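# Stow earphones in chest drawer and close it

## Task

Place the coiled earphones inside the small chest's open drawer, then push the drawer closed, with the chest still standing upright at the end.

## Robot and tools

Robot: two Franka FR3 arms, left_arm and right_arm, each carrying a Robotiq 140 mm two-finger gripper whose fingers can fold at a hinge. Cameras: cam_high (fixed, on a stand behind the arms), cam_left_wrist and cam_right_wrist, all 896x504.

Frames. Scene frame: origin at table-top height, halfway between the arms' nominal bases; +z up, +x out over the table, left_arm on the +y side (image left/right may differ). Actual bases: left_arm at (-0.026, +0.384, +0.017) m, right_arm at (-0.059, -0.449, +0.017) m, each turned slightly about z. Every hand position, orientation, target and offset for an arm is in that arm's own base frame. On the gripper, +z points out along the fingers and the fingers close along y. end_effector_position is the spot between the pads when shut; fingertips stick out about 33 mm past it at small openings, about 9 mm when wide open. Printed poses can be off by a few cm.

execute_actions(actions, cameras). actions is a list of actions; each action is a table of at most 15 rows, one per 1/30 s step; if shorter, its last row is held to fill 15 steps (0.5 s). Every row has 18 numbers in [-1, 1], both arms always: left dx, dy, dz, rx, ry, rz, gripper position, force_limit, speed, then the same nine for the right. dx..rz are an offset (not a pose) from that arm's Hand target as it stood when the action began; every row in the action measures from that same start, so re-sending an offset in a new action moves further. Scale: 1.0 = 0.6 m or 180 degrees; rx, ry, rz form one rotation vector, turning about the Hand target point. All zeros re-requests the current Hand target. Images appear only if actions is empty or cameras names them (["all"] for all).

move(target, speed, blend, blocking, cameras). target is one 18-number row as above, or a list of up to 15 such rows; every row is an offset from the Hand targets at the move's start, not from the previous row. The grippers travel in straight lines, finishing together, at least 0.5 s, at most 10 s total. speed: m/s, 0.002 to 2, default 0.25 (one value or one per target). blend: corner rounding in m, default 0 (full stop at each target). blocking=false returns after about 0.5 s while the move continues. No obstacle avoidance. Result adds a move: line (done, off_target, moving, held, fault, plus limits such as paced or held). Finger numbers of later targets are applied on arrival.

wait(seconds 0 to 10) lets time pass holding commands. stop() brakes a running move. zoom_image(camera, region=[x0, y0, x1, y1]) in pixels from the top-left of the newest image, at most 504 by 504. clear_fault(arm) clears a reported torque or force fault. read_manual(section) gives only licence texts. finished_scene(scene) ends the scene for good; scene is 1 or 2.

Gripper numbers: position +1 = open 140 mm, pads touch near -0.8, -1 closes until blocked. force_limit (-1 to +1) sets squeeze after a slow close: about 14 N at -1, 40 N at 0, 58 N at +1; faster closes squeeze harder (up to ~116 N). speed: about 30 mm/s at -1, 140 at 0, 250 at +1. Both start at +1. To leave a gripper alone, resend its last three numbers; 0 is a real command. object_status: 0 moving, 1 blocked while opening, 2 blocked while closing (grip), 3 reached target or pads met. After a grip, re-grip harder by changing -1 to -0.98 after raising force_limit; to soften, reopen and close slowly. position_measured is in counts: 3 open, ~75 = 100 mm, 139 = 60 mm, 200 = 20 mm, 230 pads meet. Grip with the outer quarter of the pads for a firm hold; deeper grips can fold the fingers and slip. Fingers pushed tip-first into a surface fold quietly and spoil the next grip.

Controller: each step the commanded pose is clipped to within 70 mm and 16 degrees of the measured gripper; Hand target in results is that clipped pose and the next offsets start from it. A gripper may rest short; a further command (even zeros) pushes again, or send the missing distance. To stop pressing on something, command the target back past the gripper.

Results: per-arm end_effector_position (m) and end_effector_quat_wxyz, Hand target, Tool commands, joint positions/velocities ("within noise" = still), joint torques, external joint torques (outside push estimate), flange force along gripper axes, step readings of hand position, and Wrist depth: a 7x7 grid per wrist camera of distances straight ahead, "-" where unknown.

Avoid: contact torque at a joint's limit (85 N m on the first four joints, 11 N m on the wrist joints) or 85 N outside force on an arm, including held weight; either halts that arm until clear_fault. Exceeding a joint's range or its speed limit also faults. Keep the arms, grippers and wrist cameras apart; a clash between arms can end the scene. Don't drop or fling the earphones, let anything leave the table, slam the drawer, tip the chest or hit fixed objects hard; avoid squeezing hard on a part that still rests on something. Long loaded or stretched holds heat motors (MOTOR HOT, then a 30-60 s brake). Thinking time lets the scene run on.

Each tool is called as name([rows], argument=value, ...), one row to a line, values as JSON.

## Session

execute_actions(actions=[])

Scene clock: 0.00 s.
left_arm: end_effector_position=(+0.4274, -0.2475, +0.1376) position_measured=3 object_status=3 end_effector_quat_wxyz=(-0.050, +0.219, +0.922, -0.314) | right_arm: end_effector_position=(+0.5438, +0.0718, +0.1622) position_measured=3 object_status=3 end_effector_quat_wxyz=(-0.026, +0.731, -0.671, +0.122)
Joint positions: left_arm=[-0.414 0.064 0.219 -2.309 -0.761 2.078 2.325] | right_arm=[0.131 -0.061 0.062 -2.365 -0.262 2.475 0.299]
Joint velocities: within noise
Joint torques (N m): no reading
External joint torques (N m): no reading
Flange force (N): no reading
Wrist depth (mm): cam_left_wrist=[594 476 371 304 258 223 196 / 749 531 400 325 272 235 204 / 820 594 439 349 289 245 214 / 968 118 471 373 308 137 217 / - 109 507 408 327 137 96 / - 217 256 373 352 295 101 / - 222 253 339 384 310 -] | cam_right_wrist=[347 331 314 300 287 274 263 / 359 342 324 310 296 282 270 / 374 355 335 319 303 290 278 / 386 124 347 329 314 138 283 / - 114 360 341 322 138 101 / - 391 373 351 334 320 96 / - 408 374 364 345 330 -]
Hand target: left_arm +0.4274, -0.2475, +0.1376; -0.050, +0.219, +0.922, -0.314 | right_arm +0.5438, +0.0718, +0.1622; -0.026, +0.731, -0.671, +0.122
Tool commands: left_gripper/position=+1.0 left_gripper/force_limit=+1.0 left_gripper/speed=+1.0 right_gripper/position=+1.0 right_gripper/force_limit=+1.0 right_gripper/speed=+1.0

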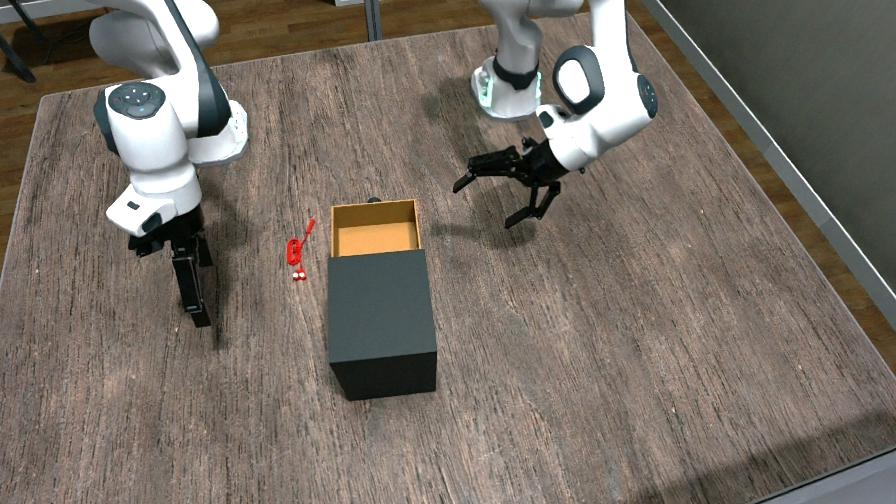

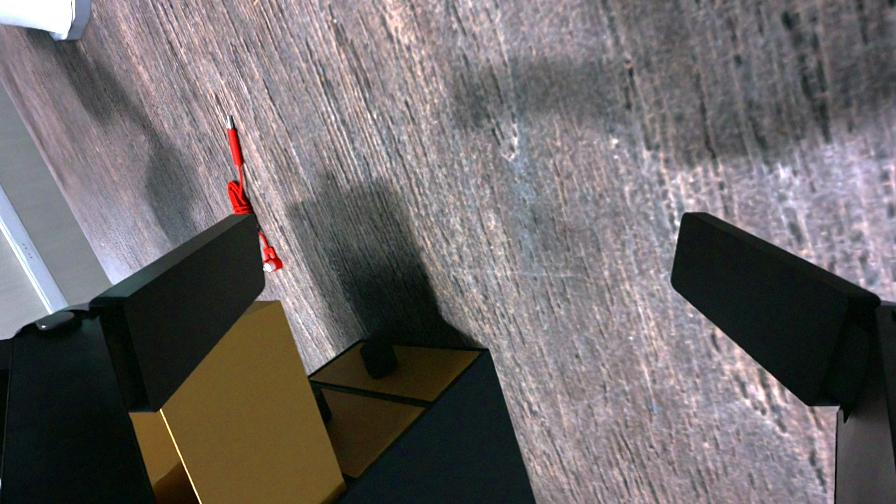

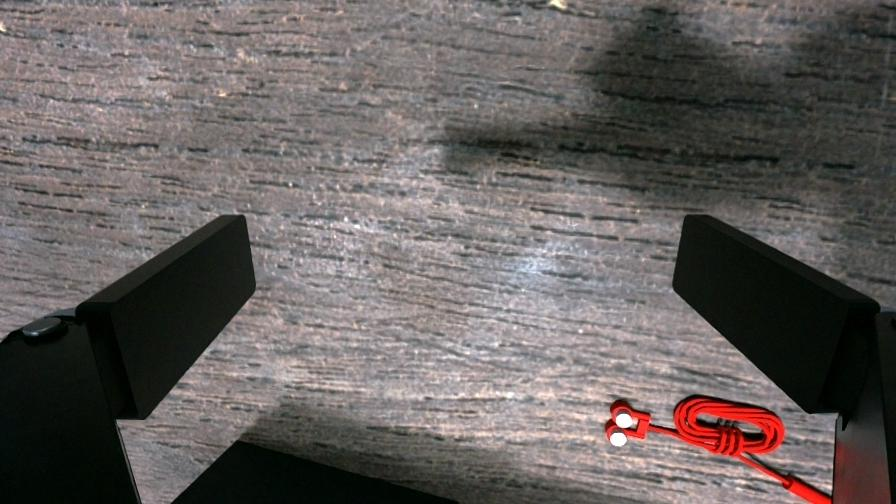

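zoom_image(camera="cam_high", region=[250, 170, 470, 410])

zoom_image(camera="cam_left_wrist", region=[130, 100, 560, 504])

zoom_image(camera="cam_right_wrist", region=[560, 360, 880, 504])

Scaled by 2.100 from the camera's 896x504 image, which has a finer 1280x720 frame.

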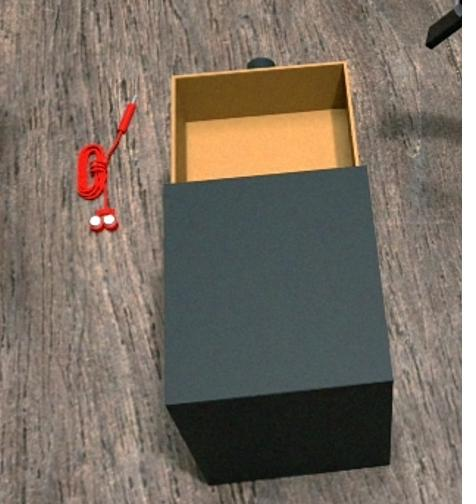

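Scaled by 1.172 from the camera's 896x504 image, which has a finer 1280x720 frame.

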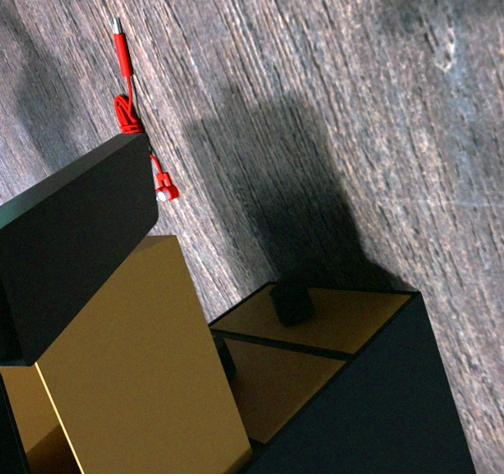

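Scaled by 1.575 from the camera's 896x504 image, which has a finer 1280x720 frame.

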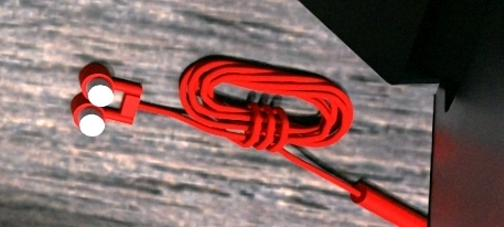

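move(target=[0,0,0,0,0,0,1,1,1,-0.306,0.214,0.15,0.0904,0.0129,-0.5675,0.04,1,0], speed=0.3, cameras=["all"])

Scene clock: 11.40 s.
left_arm: end_effector_position=(+0.4274, -0.2475, +0.1376) position_measured=3 object_status=3 end_effector_quat_wxyz=(-0.050, +0.219, +0.922, -0.314) | right_arm: end_effector_position=(+0.3605, +0.1996, +0.2514) position_measured=124 object_status=3 end_effector_quat_wxyz=(+0.000, +0.064, +0.998, +0.000)
Joint positions: left_arm=[-0.414 0.064 0.219 -2.309 -0.761 2.078 2.325] | right_arm=[-0.104 -0.518 0.541 -2.429 0.279 1.961 1.967]
Joint velocities: left_arm=[within noise] | right_arm=[-0.001 0.001 0 0 0.001 -0.001 0.006]
Joint torques (N m): left_arm=[0.69 -28.69 0.32 20.9 0.05 1.11 -0.05] | right_arm=[-0.24 -11.57 -7.05 25.5 1.33 2.15 0.04]
External joint torques (N m): left_arm=[0.66 1.23 -0.12 0.37 0.06 0.11 0.01] | right_arm=[-0.25 -1.14 0.49 1.89 0.54 -0.28 0.04]
Flange force (N): left_arm=[-4.1 2.9 0.9] | right_arm=[-0.1 2.0 -4.9]
Wrist depth (mm): cam_left_wrist=[594 473 370 303 259 223 196 / 755 532 399 325 273 233 205 / 820 594 439 347 288 245 214 / 935 118 486 373 307 137 218 / - 109 503 402 327 137 96 / - 212 263 362 352 295 - / - 220 261 335 381 311 -] | cam_right_wrist=[363 365 368 367 369 371 374 / 382 384 384 387 389 391 391 / 403 404 406 408 409 410 414 / 425 426 147 433 149 432 428 / - 84 121 457 132 88 91 / - - 484 486 488 - - / - - 517 520 520 - -]
Hand target: left_arm +0.4274, -0.2475, +0.1376; -0.050, +0.219, +0.922, -0.314 | right_arm +0.3602, +0.2002, +0.2522; +0.000, +0.068, +0.998, +0.001
Off the commanded pose: left_arm 0.000 m, 0 deg | right_arm 0.001 m, 0 deg.
move: done

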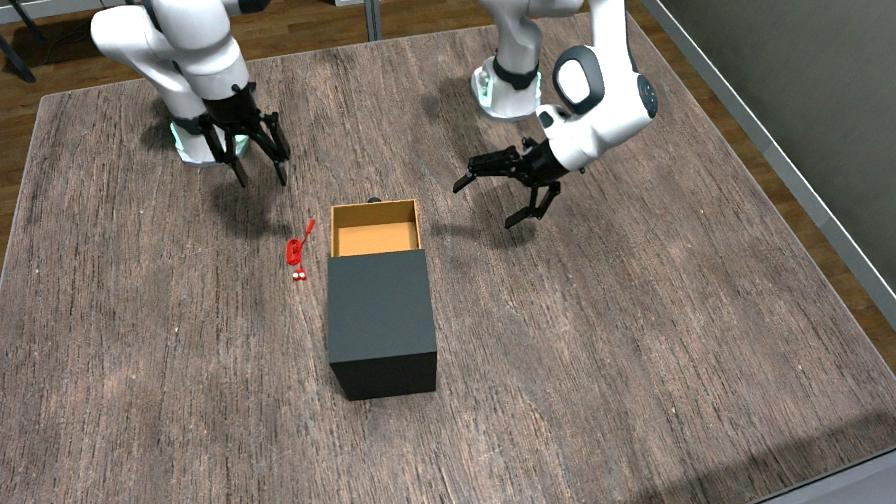

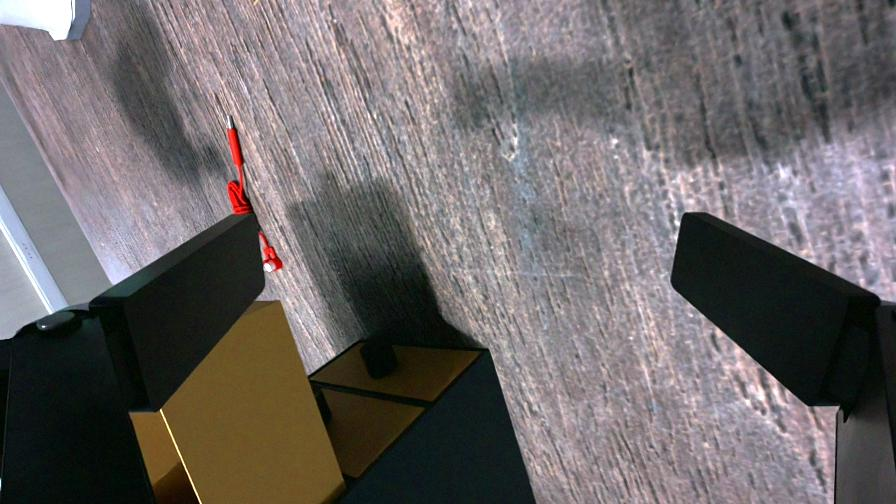

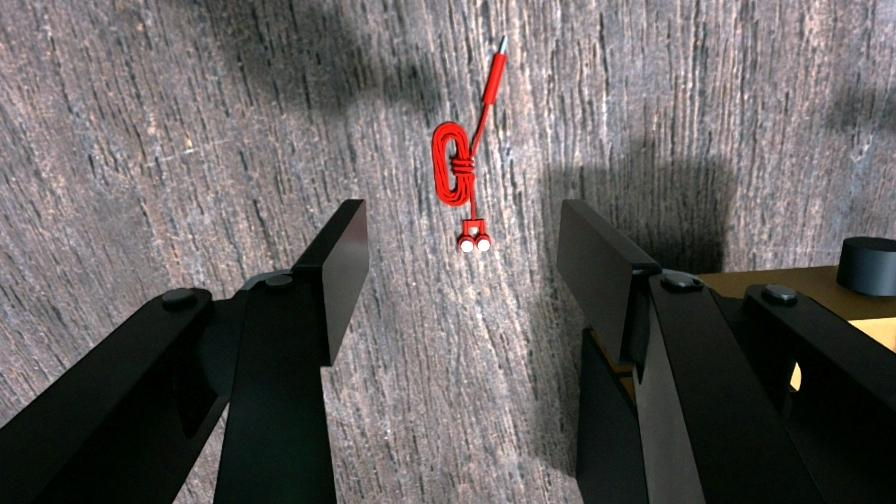

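zoom_image(camera="cam_right_wrist", region=[380, 20, 580, 270])

zoom_image(camera="cam_right_wrist", region=[540, 180, 896, 504])

Scaled by 2.016 from the camera's 896x504 image, which has a finer 1280x720 frame.

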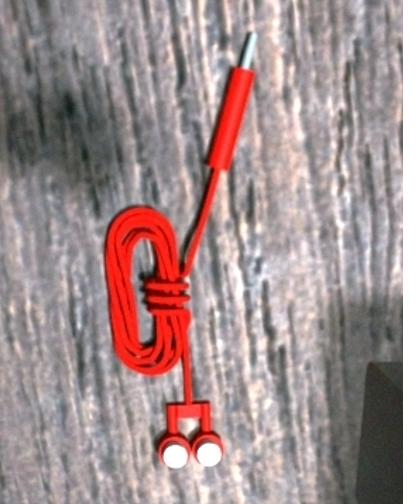

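Scaled by 1.416 from the camera's 896x504 image, which has a finer 1280x720 frame.

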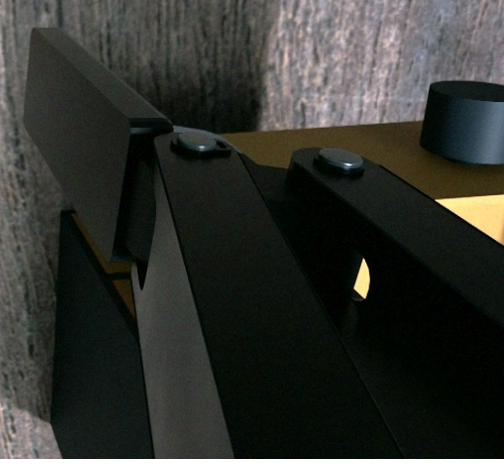

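move(target=[0,0,0,0,0,0,1,1,1,0.0193,-0.006,-0.3037,0,0,0,0.04,1,0], speed=0.25, cameras=["cam_right_wrist"])

Scene clock: 23.60 s.
left_arm: end_effector_position=(+0.4274, -0.2475, +0.1376) position_measured=3 object_status=3 end_effector_quat_wxyz=(-0.050, +0.219, +0.922, -0.314) | right_arm: end_effector_position=(+0.3708, +0.1961, +0.0699) position_measured=124 object_status=3 end_effector_quat_wxyz=(-0.001, +0.065, +0.998, +0.000)
Joint positions: left_arm=[-0.414 0.064 0.219 -2.309 -0.761 2.078 2.325] | right_arm=[-0.215 -0.155 0.723 -2.649 0.18 2.523 2.056]
Joint velocities: left_arm=[within noise] | right_arm=[0.002 0.001 0 0.002 -0.001 0 0.004]
Joint torques (N m): left_arm=[0.59 -28.7 0.35 20.92 0.05 1.09 -0.07] | right_arm=[-0.21 -15.66 -2.14 21.1 0.35 2.75 0.19]
External joint torques (N m): left_arm=[0.58 1.24 -0.08 0.32 0.06 0.08 -0.01] | right_arm=[-0.25 0.22 0.5 1.6 -0.14 0.33 0.19]
Flange force (N): left_arm=[-4.0 2.9 0.9] | right_arm=[-5.7 4.9 2.3]
Wrist depth (mm): cam_left_wrist=[600 477 368 303 259 222 195 / 749 527 403 325 271 234 204 / 823 597 435 349 288 246 215 / 388 118 475 375 307 137 218 / - 109 512 401 328 137 96 / - 205 254 367 353 295 - / - 220 254 337 382 311 -] | cam_right_wrist=[198 199 201 202 202 204 204 / 209 209 210 212 212 214 215 / 219 221 221 221 224 225 226 / 232 232 228 235 173 235 240 / - 82 121 248 150 88 91 / - - 264 265 266 - - / - - 282 283 285 - -]
Hand target: left_arm +0.4274, -0.2475, +0.1376; -0.050, +0.219, +0.922, -0.314 | right_arm +0.3718, +0.1966, +0.0700; +0.000, +0.068, +0.998, +0.001
Off the commanded pose: left_arm 0.000 m, 0 deg | right_arm 0.001 m, 0 deg.
move: done
Images, in order (width x height): cam_right_wrist 896x504.

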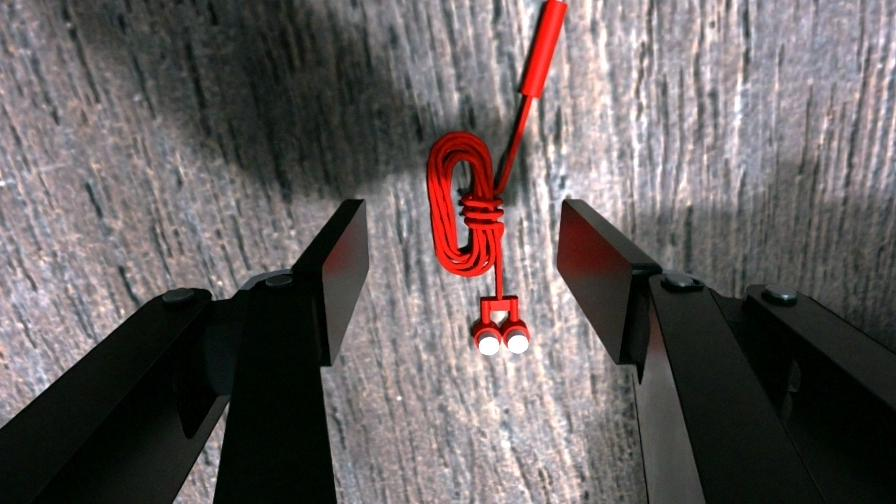

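move(target=[0,0,0,0,0,0,1,1,1,0.006,0.0068,-0.08,0,0,0.0265,0.04,1,0], speed=0.12, cameras=["cam_right_wrist"])

Scene clock: 26.90 s.
left_arm: end_effector_position=(+0.4274, -0.2475, +0.1376) position_measured=3 object_status=3 end_effector_quat_wxyz=(-0.050, +0.219, +0.922, -0.314) | right_arm: end_effector_position=(+0.3745, +0.1999, +0.0219) position_measured=124 object_status=3 end_effector_quat_wxyz=(-0.001, +0.024, +1.000, +0.000)
Joint positions: left_arm=[-0.414 0.064 0.219 -2.309 -0.761 2.078 2.325] | right_arm=[-0.248 0.036 0.729 -2.649 -0.05 2.674 2.143]
Joint velocities: left_arm=[within noise] | right_arm=[0.002 0 0 0 0.001 -0.001 0.004]
Joint torques (N m): left_arm=[0.68 -28.69 0.32 20.89 0.05 1.09 -0.06] | right_arm=[0.86 -18.86 0.6 18.65 0.26 2.73 0.17]
External joint torques (N m): left_arm=[0.81 1.22 0.03 0.34 0.06 0.11 0] | right_arm=[0.8 0.08 -0.11 1.51 -0.12 0.32 0.17]
Flange force (N): left_arm=[-4.0 3.1 0.7] | right_arm=[-4.6 4.3 2.8]
Wrist depth (mm): cam_left_wrist=[603 476 369 304 260 221 196 / 744 524 401 325 271 234 205 / 818 593 439 349 288 246 214 / 392 118 482 376 307 137 218 / - 109 501 409 328 137 96 / - 212 257 376 354 296 - / - 229 254 353 382 311 -] | cam_right_wrist=[155 155 157 157 157 158 160 / 162 163 164 165 166 166 167 / 171 172 172 174 174 176 176 / 180 181 178 179 173 184 186 / - 82 121 194 191 88 193 / - - 205 204 207 - - / - - 219 220 221 - -]
Hand target: left_arm +0.4274, -0.2475, +0.1376; -0.050, +0.219, +0.922, -0.314 | right_arm +0.3754, +0.2006, +0.0220; +0.000, +0.026, +1.000, +0.001
Off the commanded pose: left_arm 0.000 m, 0 deg | right_arm 0.001 m, 0 deg.
move: done
Images, in order (width x height): cam_right_wrist 896x504.

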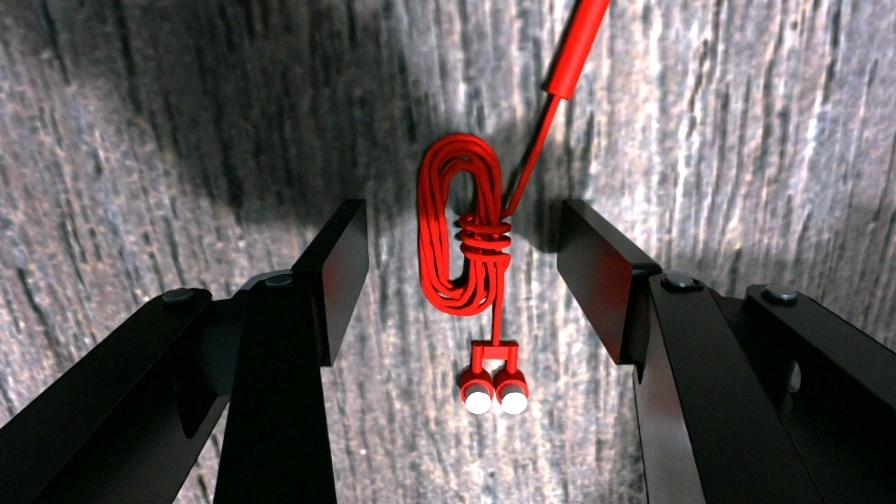

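move([
  [0,0,0,0,0,0,1,1,1,0.0013,0.0005,-0.008,0,0,0,0.04,1,0],
  [0,0,0,0,0,0,1,1,1,0.0013,0.0005,-0.008,0,0,0,-1,-0.7,-1],
], speed=0.05, cameras=["cam_right_wrist"])

Scene clock: 30.60 s.
left_arm: end_effector_position=(+0.4274, -0.2475, +0.1376) position_measured=3 object_status=3 end_effector_quat_wxyz=(-0.050, +0.219, +0.922, -0.314) | right_arm: end_effector_position=(+0.3757, +0.2005, +0.0174) position_measured=212 object_status=0 end_effector_quat_wxyz=(-0.001, +0.024, +1.000, +0.000)
Joint positions: left_arm=[-0.414 0.064 0.219 -2.309 -0.761 2.078 2.325] | right_arm=[-0.248 0.058 0.723 -2.645 -0.085 2.686 2.17]
Joint torques (N m): left_arm=[0.66 -28.7 0.33 20.91 0.04 1.09 -0.08] | right_arm=[0.5 -19.01 1.18 17.85 0.28 2.74 0.23]
External joint torques (N m): left_arm=[0.64 1.34 -0.1 0.25 0.05 0.09 -0.02] | right_arm=[0.56 0.48 0.2 0.77 -0.11 0.3 0.23]
Flange force (N): left_arm=[-4.1 3.0 1.0] | right_arm=[-3.4 3.8 4.3]
Wrist depth (mm): cam_left_wrist=[597 473 370 303 261 222 196 / 749 525 401 323 271 234 204 / 829 593 439 347 288 246 214 / 387 118 472 377 307 137 218 / - 109 514 400 329 137 96 / - 206 255 365 352 295 - / - 222 253 333 381 311 -] | cam_right_wrist=[150 151 152 153 152 154 156 / 158 159 160 160 161 162 162 / 167 167 168 165 170 171 171 / 176 177 176 123 177 181 181 / 186 184 - 94 94 187 193 / 195 - - - 67 - 203 / - - - - - - -]
Hand target: left_arm +0.4274, -0.2475, +0.1376; -0.050, +0.219, +0.922, -0.314 | right_arm +0.3762, +0.2009, +0.0172; +0.000, +0.026, +1.000, +0.001
Off the commanded pose: left_arm 0.000 m, 0 deg | right_arm 0.001 m, 0 deg.
move: done
Images, in order (width x height): cam_right_wrist 896x504.

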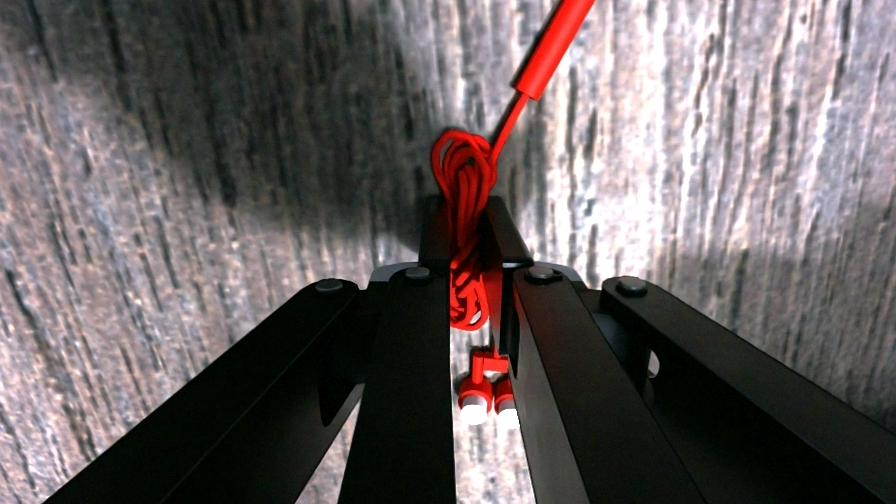

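wait(seconds=0.7, cameras=["cam_right_wrist"])

Scene clock: 31.53 s.
left_arm: end_effector_position=(+0.4274, -0.2475, +0.1376) position_measured=3 object_status=3 end_effector_quat_wxyz=(-0.050, +0.219, +0.922, -0.314) | right_arm: end_effector_position=(+0.3757, +0.2005, +0.0174) position_measured=212 object_status=2 end_effector_quat_wxyz=(-0.001, +0.024, +1.000, +0.000)
Joint positions: left_arm=[-0.414 0.064 0.219 -2.309 -0.761 2.078 2.325] | right_arm=[-0.248 0.058 0.723 -2.645 -0.085 2.686 2.17]
Joint torques (N m): left_arm=[0.71 -28.67 0.31 20.93 0.06 1.09 -0.06] | right_arm=[0.49 -18.99 1.21 17.92 0.27 2.73 0.19]
External joint torques (N m): left_arm=[0.75 1.09 -0.06 0.47 0.06 0.11 0] | right_arm=[0.49 0.45 0.19 0.94 -0.11 0.31 0.19]
Flange force (N): left_arm=[-4.1 2.9 0.5] | right_arm=[-3.8 3.8 4.1]
Wrist depth (mm): cam_left_wrist=[618 478 369 303 258 222 196 / 753 529 401 324 272 234 204 / 840 596 437 349 289 246 214 / 392 118 473 374 308 137 218 / - 109 501 407 328 137 96 / - 216 257 375 351 295 - / - 215 261 348 382 311 -] | cam_right_wrist=[150 151 152 152 152 154 155 / 158 159 160 160 161 162 163 / 167 167 168 165 170 171 171 / 176 176 176 123 177 181 181 / 186 185 - 94 94 187 193 / 195 - - - 67 - 202 / - - - - - - -]
Hand target: left_arm +0.4274, -0.2475, +0.1376; -0.050, +0.219, +0.922, -0.314 | right_arm +0.3762, +0.2009, +0.0172; +0.000, +0.026, +1.000, +0.001
Tool commands: left_gripper/position=+1.0 left_gripper/force_limit=+1.0 left_gripper/speed=+1.0 right_gripper/position=-1.0 right_gripper/force_limit=-0.7 right_gripper/speed=-1.0
Off the commanded pose: left_arm 0.000 m, 0 deg | right_arm 0.001 m, 0 deg.
wait: 0.70 s; at rest from the start
Images, in order (width x height): cam_right_wrist 896x504.

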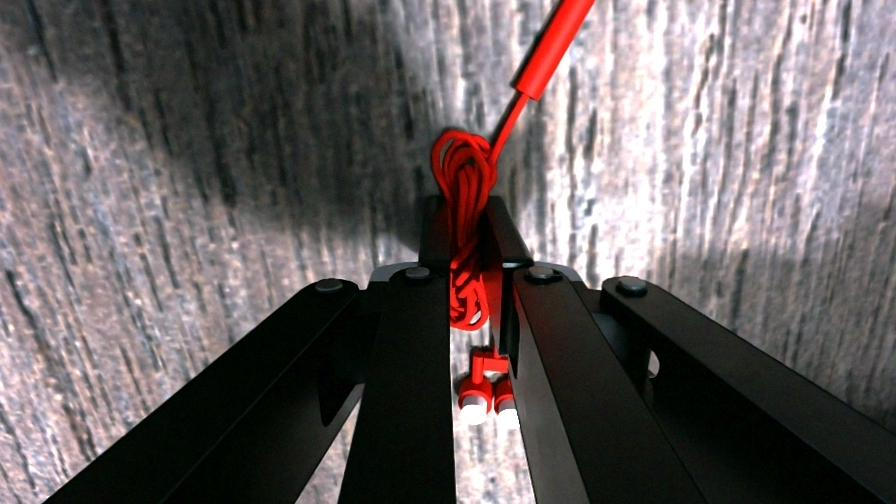

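move([
  [0,0,0,0,0,0,1,1,1,0,0,0.1,0,0,0,-1,-0.7,-1],
  [0,0,0,0,0,0,1,1,1,-0.02,-0.03,0.5,0,0,0,-1,-0.7,-1],
], speed=[0.1,0.25], blend=0.03, cameras=["all"])

Scene clock: 34.33 s.
left_arm: end_effector_position=(+0.4274, -0.2475, +0.1376) position_measured=3 object_status=3 end_effector_quat_wxyz=(-0.050, +0.219, +0.922, -0.314) | right_arm: end_effector_position=(+0.3646, +0.1835, +0.3172) position_measured=217 object_status=2 end_effector_quat_wxyz=(+0.001, +0.030, +1.000, +0.001)
Joint positions: left_arm=[-0.414 0.064 0.219 -2.309 -0.761 2.078 2.325] | right_arm=[-0.098 -0.547 0.458 -2.298 0.24 1.795 1.877]
Joint velocities: left_arm=[within noise] | right_arm=[0 0 0.001 0.001 -0.001 -0.003 -0.002]
Joint torques (N m): left_arm=[0.67 -28.67 0.28 20.92 0.03 1.1 -0.04] | right_arm=[0.87 -10.36 -7.46 25.75 0.69 2.2 -0.17]
External joint torques (N m): left_arm=[0.74 1.21 -0.06 0.4 0.04 0.11 0.02] | right_arm=[0.88 0.05 -0.15 1.64 -0.14 -0.26 -0.17]
Flange force (N): left_arm=[-4.1 3.1 0.8] | right_arm=[-2.7 1.8 -4.6]
Wrist depth (mm): cam_left_wrist=[615 477 373 304 259 223 196 / 744 531 404 325 271 234 204 / 840 597 439 347 289 246 214 / 964 118 485 376 306 136 217 / - 109 503 401 329 136 96 / - 218 256 363 352 295 - / - 223 254 339 382 311 -] | cam_right_wrist=[423 423 425 425 432 432 435 / 445 447 448 450 455 455 456 / 466 469 470 465 477 479 485 / 494 496 492 123 501 496 290 / 520 518 - 88 94 350 356 / 547 - - - 70 - 346 / - - - - - 71 -]
Hand target: left_arm +0.4274, -0.2475, +0.1376; -0.050, +0.219, +0.922, -0.314 | right_arm +0.3642, +0.1829, +0.3172; +0.000, +0.026, +1.000, +0.001
Off the commanded pose: left_arm 0.000 m, 0 deg | right_arm 0.001 m, 0 deg.
move: done

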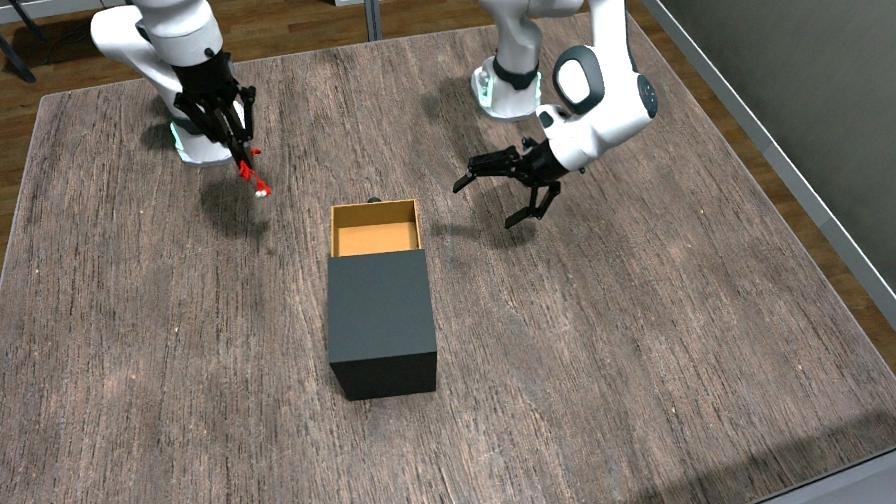

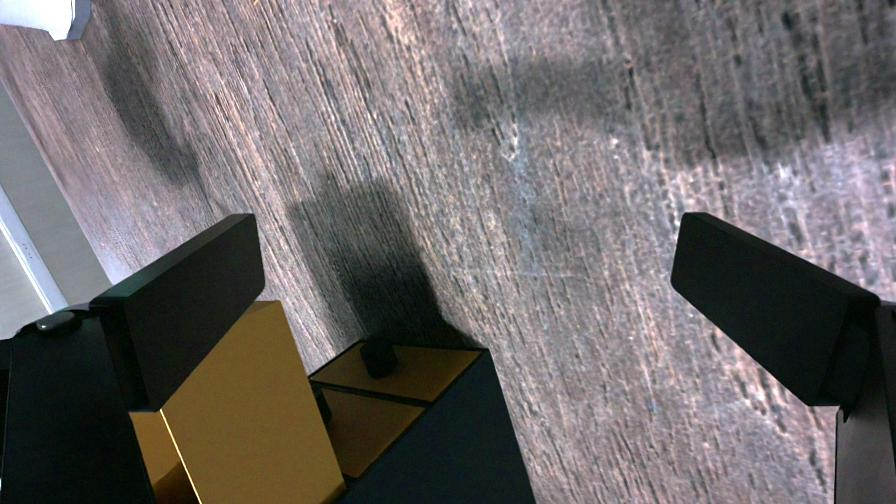

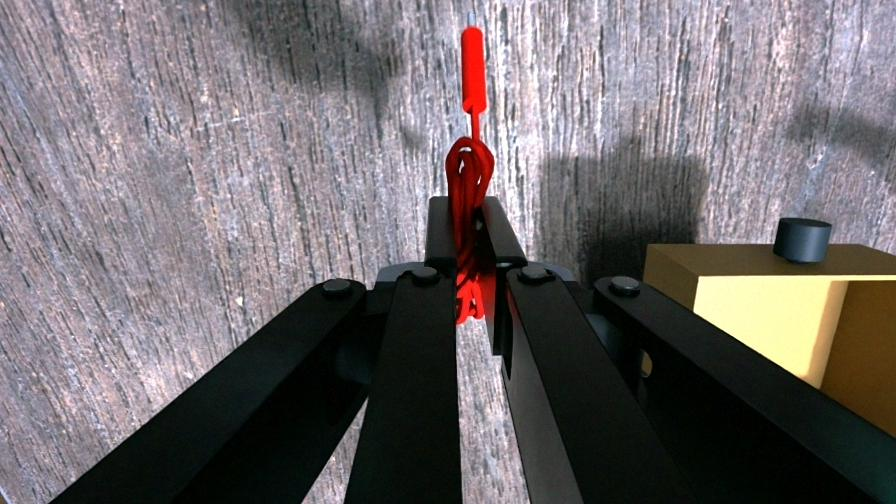

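zoom_image(camera="cam_high", region=[190, 110, 310, 220])

zoom_image(camera="cam_right_wrist", region=[600, 180, 896, 460])

Scaled by 4.200 from the camera's 896x504 image, which has a finer 1280x720 frame.

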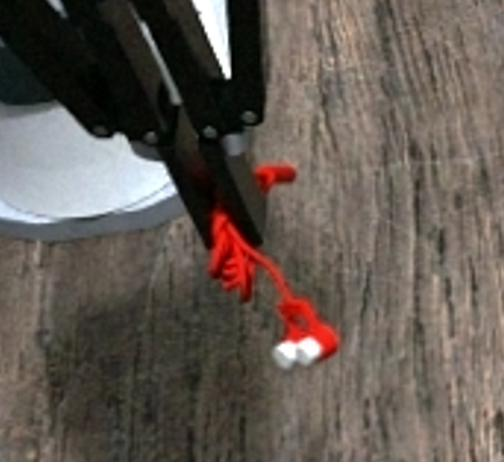

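Scaled by 1.703 from the camera's 896x504 image, which has a finer 1280x720 frame.

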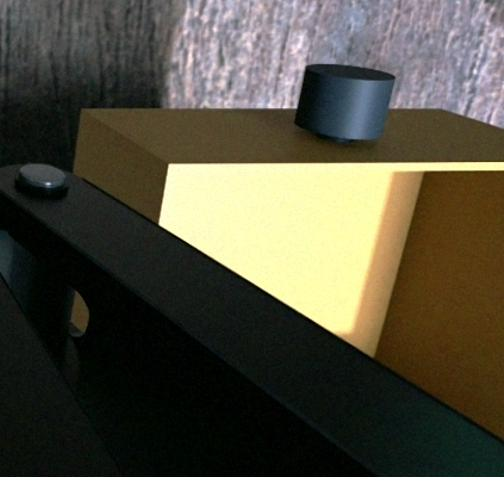

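move(target=[0.05,0.05,0.333,0,0,0,1,1,1,0,0,0.1,0,0,0,-1,-0.7,-1], speed=0.3, cameras=["all"])

Scene clock: 38.60 s.
left_arm: end_effector_position=(+0.4577, -0.2191, +0.3381) position_measured=3 object_status=3 end_effector_quat_wxyz=(-0.047, +0.223, +0.921, -0.316) | right_arm: end_effector_position=(+0.3642, +0.1838, +0.3772) position_measured=217 object_status=2 end_effector_quat_wxyz=(+0.001, +0.025, +1.000, +0.002)
Joint positions: left_arm=[-0.367 -0.088 0.271 -1.974 -0.599 1.661 2.073] | right_arm=[-0.106 -0.537 0.433 -2.14 0.22 1.646 1.876]
Joint velocities: left_arm=[0.001 0 -0.001 0.002 0 -0.001 -0.006] | right_arm=[within noise]
Joint torques (N m): left_arm=[0.85 -25.75 -0.71 24.44 -0.08 1.27 -0.24] | right_arm=[-0.18 -10.26 -6.97 25.49 0.85 2.17 0.1]
External joint torques (N m): left_arm=[0.96 2.1 0.11 0.41 0.52 -0.05 -0.18] | right_arm=[-0.13 -0.04 0.23 1.88 0.01 -0.26 0.1]
Flange force (N): left_arm=[-6.9 3.1 -2.5] | right_arm=[-3.8 2.8 -5.9]
Wrist depth (mm): cam_left_wrist=[995 794 650 529 448 388 341 / - 939 704 562 472 405 357 / - 1007 770 589 507 430 376 / - 118 942 515 528 137 381 / - 109 529 421 545 128 96 / - 2693 1101 437 587 527 - / - 2503 1251 443 650 551 -] | cam_right_wrist=[474 475 481 482 485 489 490 / 500 503 507 510 510 514 516 / 528 530 535 525 538 540 546 / 555 560 555 123 557 406 399 / 594 586 - 88 94 414 401 / 618 - - - 70 - 635 / - - - - - 71 -]
Hand target: left_arm +0.4574, -0.2175, +0.3374; -0.050, +0.219, +0.922, -0.314 | right_arm +0.3642, +0.1829, +0.3772; +0.000, +0.026, +1.000, +0.001
Off the commanded pose: left_arm 0.002 m, 1 deg | right_arm 0.001 m, 0 deg.
move: done

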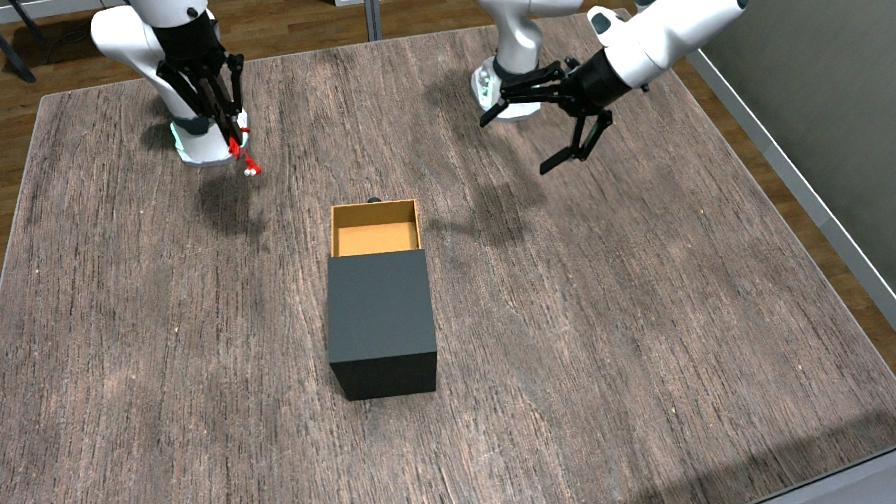

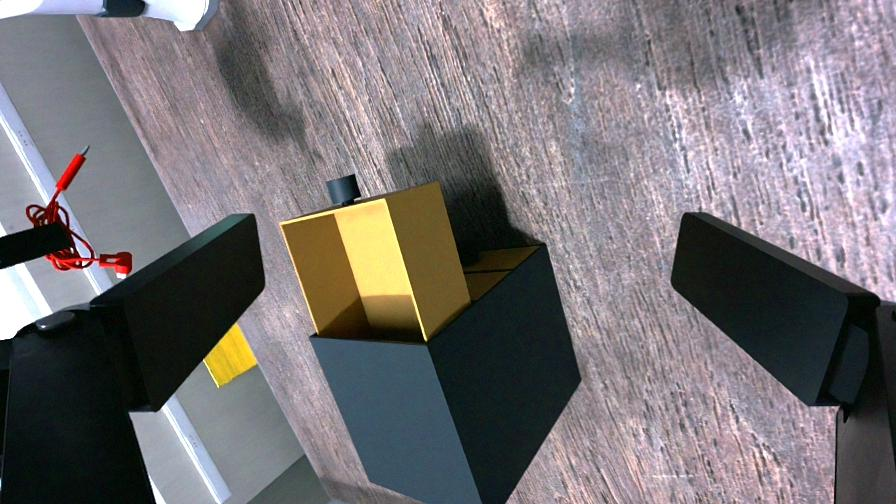

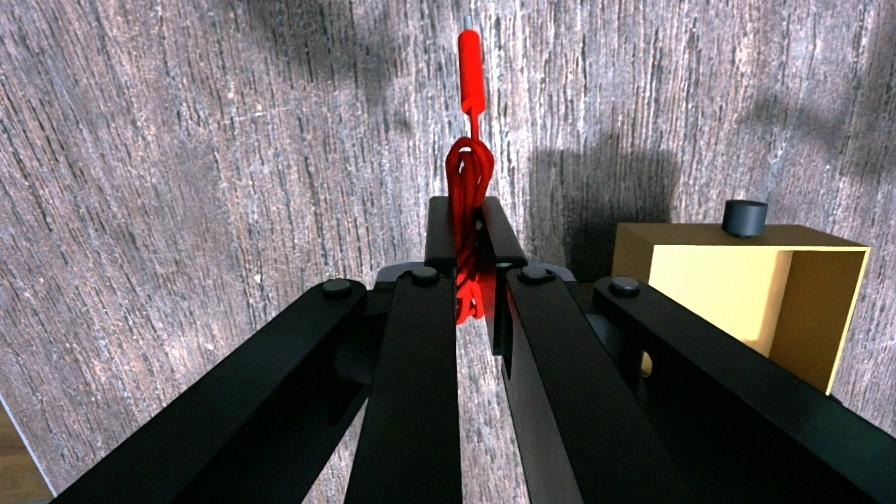

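zoom_image(camera="cam_right_wrist", region=[596, 180, 896, 420])

zoom_image(camera="cam_left_wrist", region=[250, 150, 610, 504])

Scaled by 1.680 from the camera's 896x504 image, which has a finer 1280x720 frame.

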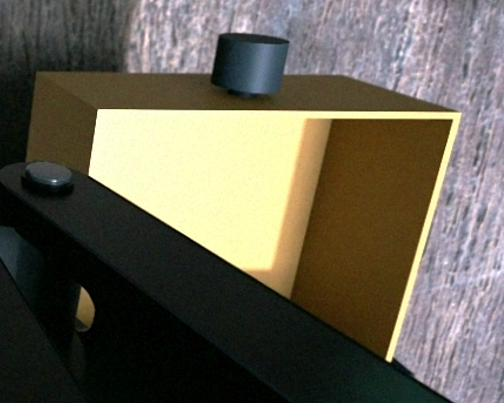

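Scaled by 1.400 from the camera's 896x504 image, which has a finer 1280x720 frame.

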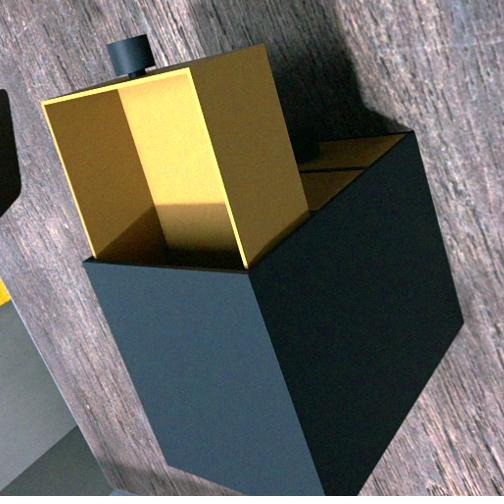

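move(target=[0,0,0,0,0,0,1,1,1,0.2088,0.3585,0,0,0,0.497,-1,-0.7,-1], speed=0.35, cameras=["all"])

Scene clock: 53.13 s.
left_arm: end_effector_position=(+0.4577, -0.2191, +0.3381) position_measured=3 object_status=3 end_effector_quat_wxyz=(-0.047, +0.222, +0.921, -0.316) | right_arm: end_effector_position=(+0.4891, +0.3989, +0.3773) position_measured=217 object_status=2 end_effector_quat_wxyz=(-0.001, +0.682, -0.731, -0.001)
Joint positions: left_arm=[-0.367 -0.088 0.271 -1.973 -0.598 1.661 2.071] | right_arm=[0.187 0.292 0.613 -1.335 -0.164 1.577 0.849]
Joint velocities: left_arm=[within noise] | right_arm=[-0.001 0 0 0.001 -0.002 0 -0.004]
Joint torques (N m): left_arm=[0.77 -25.73 -0.57 24.48 -0.06 1.26 -0.24] | right_arm=[-0.03 -36.07 5.52 25.34 0.62 2.23 -0.13]
External joint torques (N m): left_arm=[0.88 2.05 0.25 0.51 0.54 -0.05 -0.18] | right_arm=[-0.09 0.01 0.35 1.75 -0.15 -0.25 -0.13]
Flange force (N): left_arm=[-7.1 3.1 -2.8] | right_arm=[-6.9 -7.5 -7.2]
Wrist depth (mm): cam_left_wrist=[983 787 645 529 447 387 342 / 2950 932 700 572 476 408 356 / 2338 1016 777 591 507 429 374 / 2723 118 521 432 533 137 379 / - 110 534 435 536 128 96 / - 109 1142 429 562 522 - / - - 1111 432 649 552 -] | cam_right_wrist=[466 263 333 344 479 485 488 / 270 271 278 351 505 511 512 / 282 286 286 155 528 539 544 / 305 301 307 123 558 568 575 / 590 583 - 88 94 597 611 / 613 - - - 70 - 611 / - - - - - 71 -]
Hand target: left_arm +0.4574, -0.2175, +0.3374; -0.050, +0.219, +0.922, -0.314 | right_arm +0.4895, +0.3980, +0.3772; +0.000, +0.685, -0.729, -0.001
Off the commanded pose: left_arm 0.002 m, 0 deg | right_arm 0.001 m, 0 deg.
move: done

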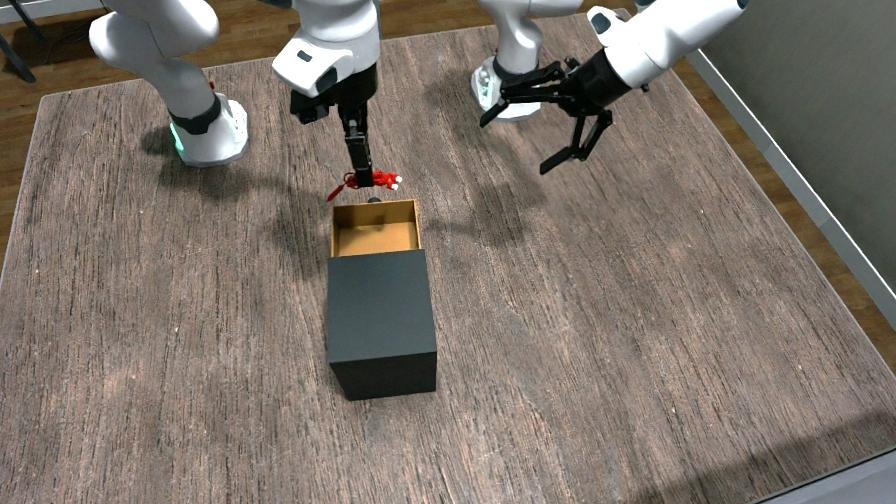

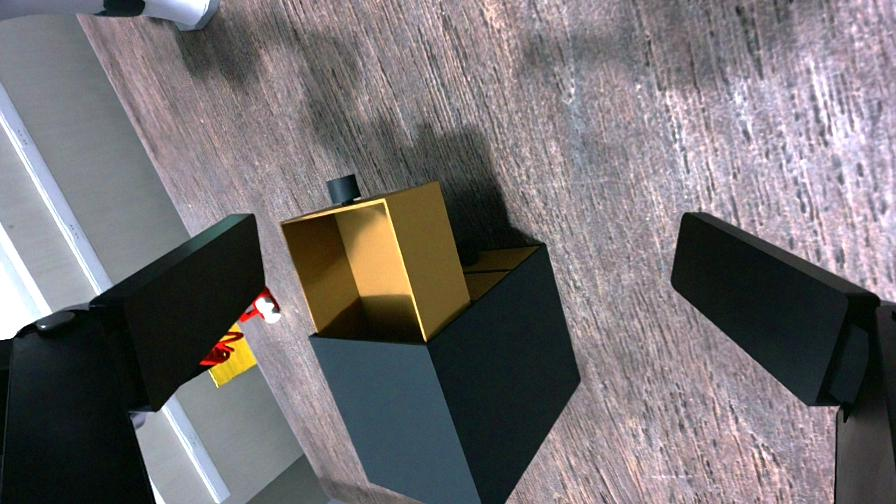

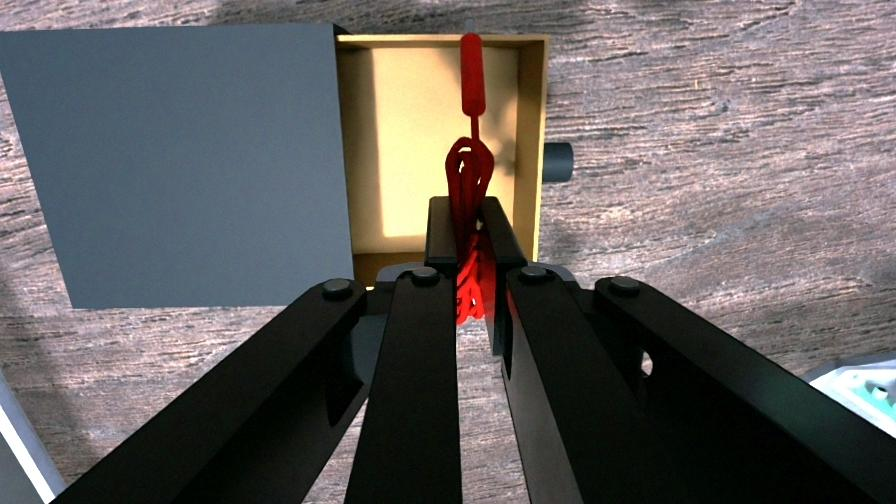

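zoom_image(camera="cam_right_wrist", region=[320, 10, 600, 300])

zoom_image(camera="cam_high", region=[290, 100, 440, 280])

Scaled by 1.738 from the camera's 896x504 image, which has a finer 1280x720 frame.

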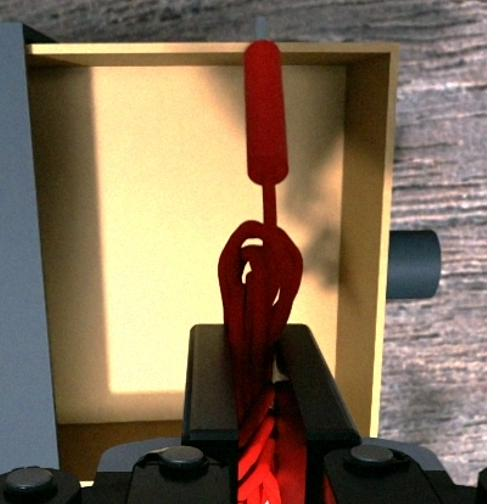

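Scaled by 2.800 from the camera's 896x504 image, which has a finer 1280x720 frame.

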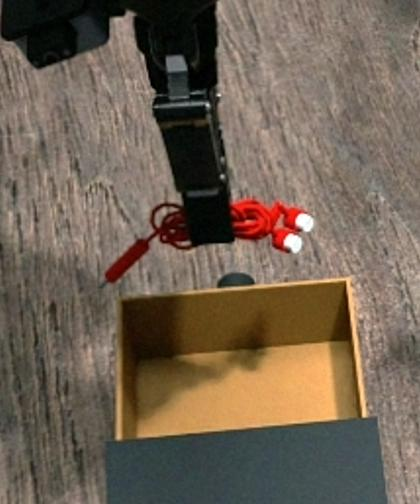

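move(target=[0,0,0,0,0,0,1,1,1,0.0095,0.0025,-0.08,0,0,-0.167,-1,-0.7,-1], speed=0.3, cameras=["all"])

Scene clock: 60.03 s.
left_arm: end_effector_position=(+0.4577, -0.2191, +0.3381) position_measured=3 object_status=3 end_effector_quat_wxyz=(-0.047, +0.222, +0.921, -0.316) | right_arm: end_effector_position=(+0.4952, +0.3986, +0.3281) position_measured=217 object_status=2 end_effector_quat_wxyz=(-0.002, -0.476, +0.880, +0.000)
Joint positions: left_arm=[-0.367 -0.088 0.271 -1.973 -0.598 1.661 2.071] | right_arm=[0.26 0.274 0.495 -1.464 -0.129 1.702 1.336]
Joint velocities: left_arm=[within noise] | right_arm=[0 0 -0.002 -0.001 -0.001 0 0.005]
Joint torques (N m): left_arm=[0.69 -25.77 -0.53 24.49 -0.06 1.27 -0.26] | right_arm=[0.91 -38.62 4.06 25.1 1.23 2.75 0.17]
External joint torques (N m): left_arm=[0.65 2.1 0.13 0.45 0.52 -0.07 -0.2] | right_arm=[0.84 -1.12 -0.19 0.85 0.43 0.31 0.17]
Flange force (N): left_arm=[-7.1 2.9 -2.5] | right_arm=[-0.3 0.9 -1.5]
Wrist depth (mm): cam_left_wrist=[999 805 644 528 448 388 339 / - 935 700 564 475 405 354 / - 1011 765 596 502 431 374 / - 118 505 483 532 137 380 / - 109 515 430 543 128 96 / - 304 1087 442 570 522 - / - - 1153 - 659 558 -] | cam_right_wrist=[430 432 433 292 438 438 443 / 450 448 299 303 306 461 463 / 472 240 238 310 329 488 490 / 252 250 252 123 325 515 518 / 264 - - 88 94 538 549 / - - - - 70 - 579 / - - - - - 71 -]
Hand target: left_arm +0.4574, -0.2175, +0.3374; -0.050, +0.219, +0.922, -0.314 | right_arm +0.4952, +0.3995, +0.3292; +0.000, -0.473, +0.881, +0.001
Off the commanded pose: left_arm 0.002 m, 0 deg | right_arm 0.001 m, 0 deg.
move: done

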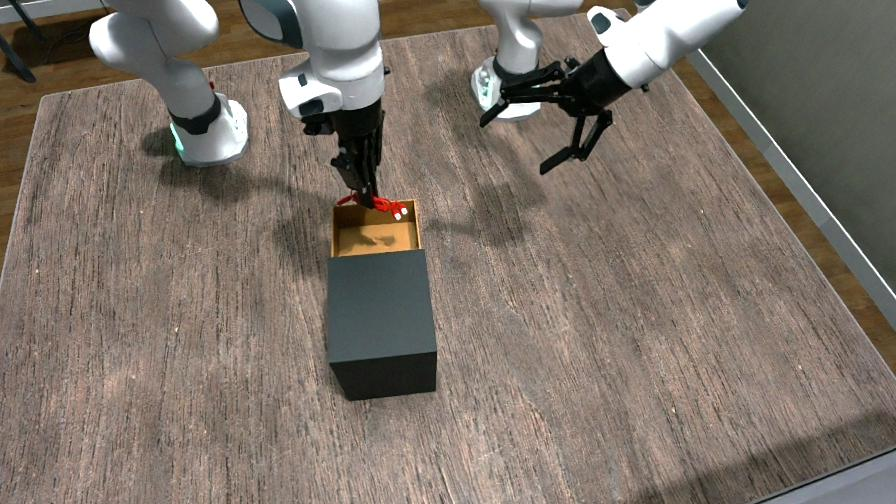

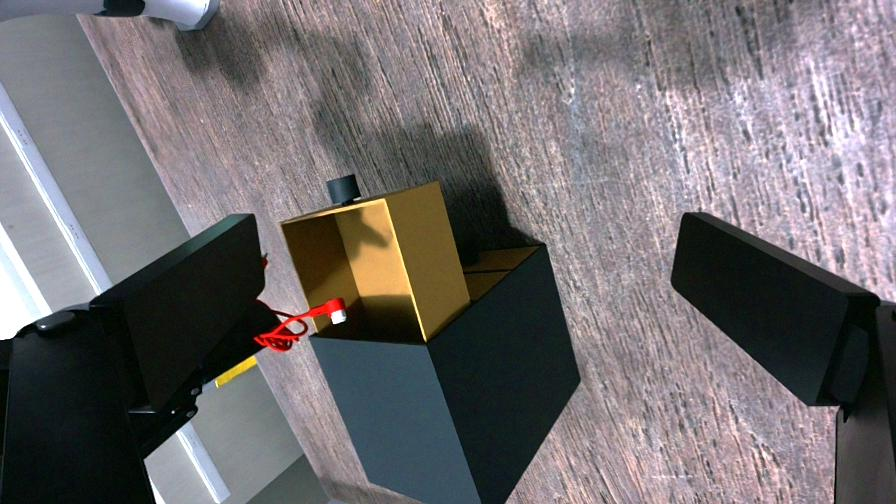

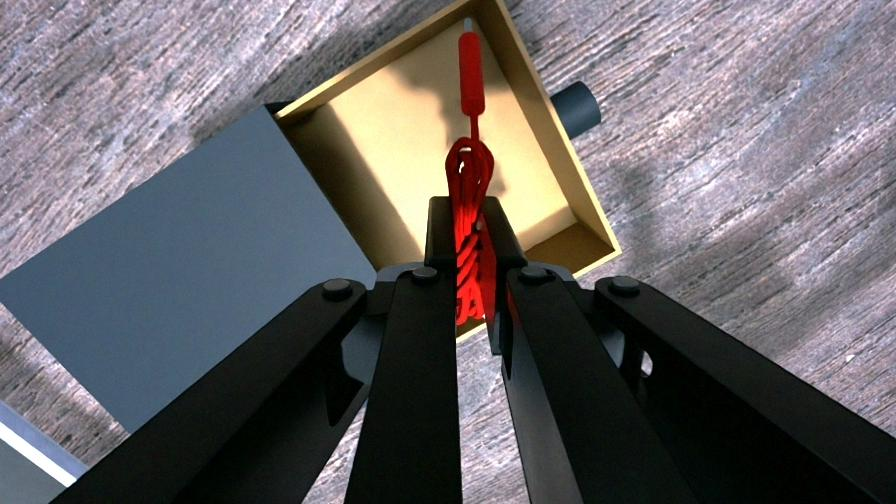

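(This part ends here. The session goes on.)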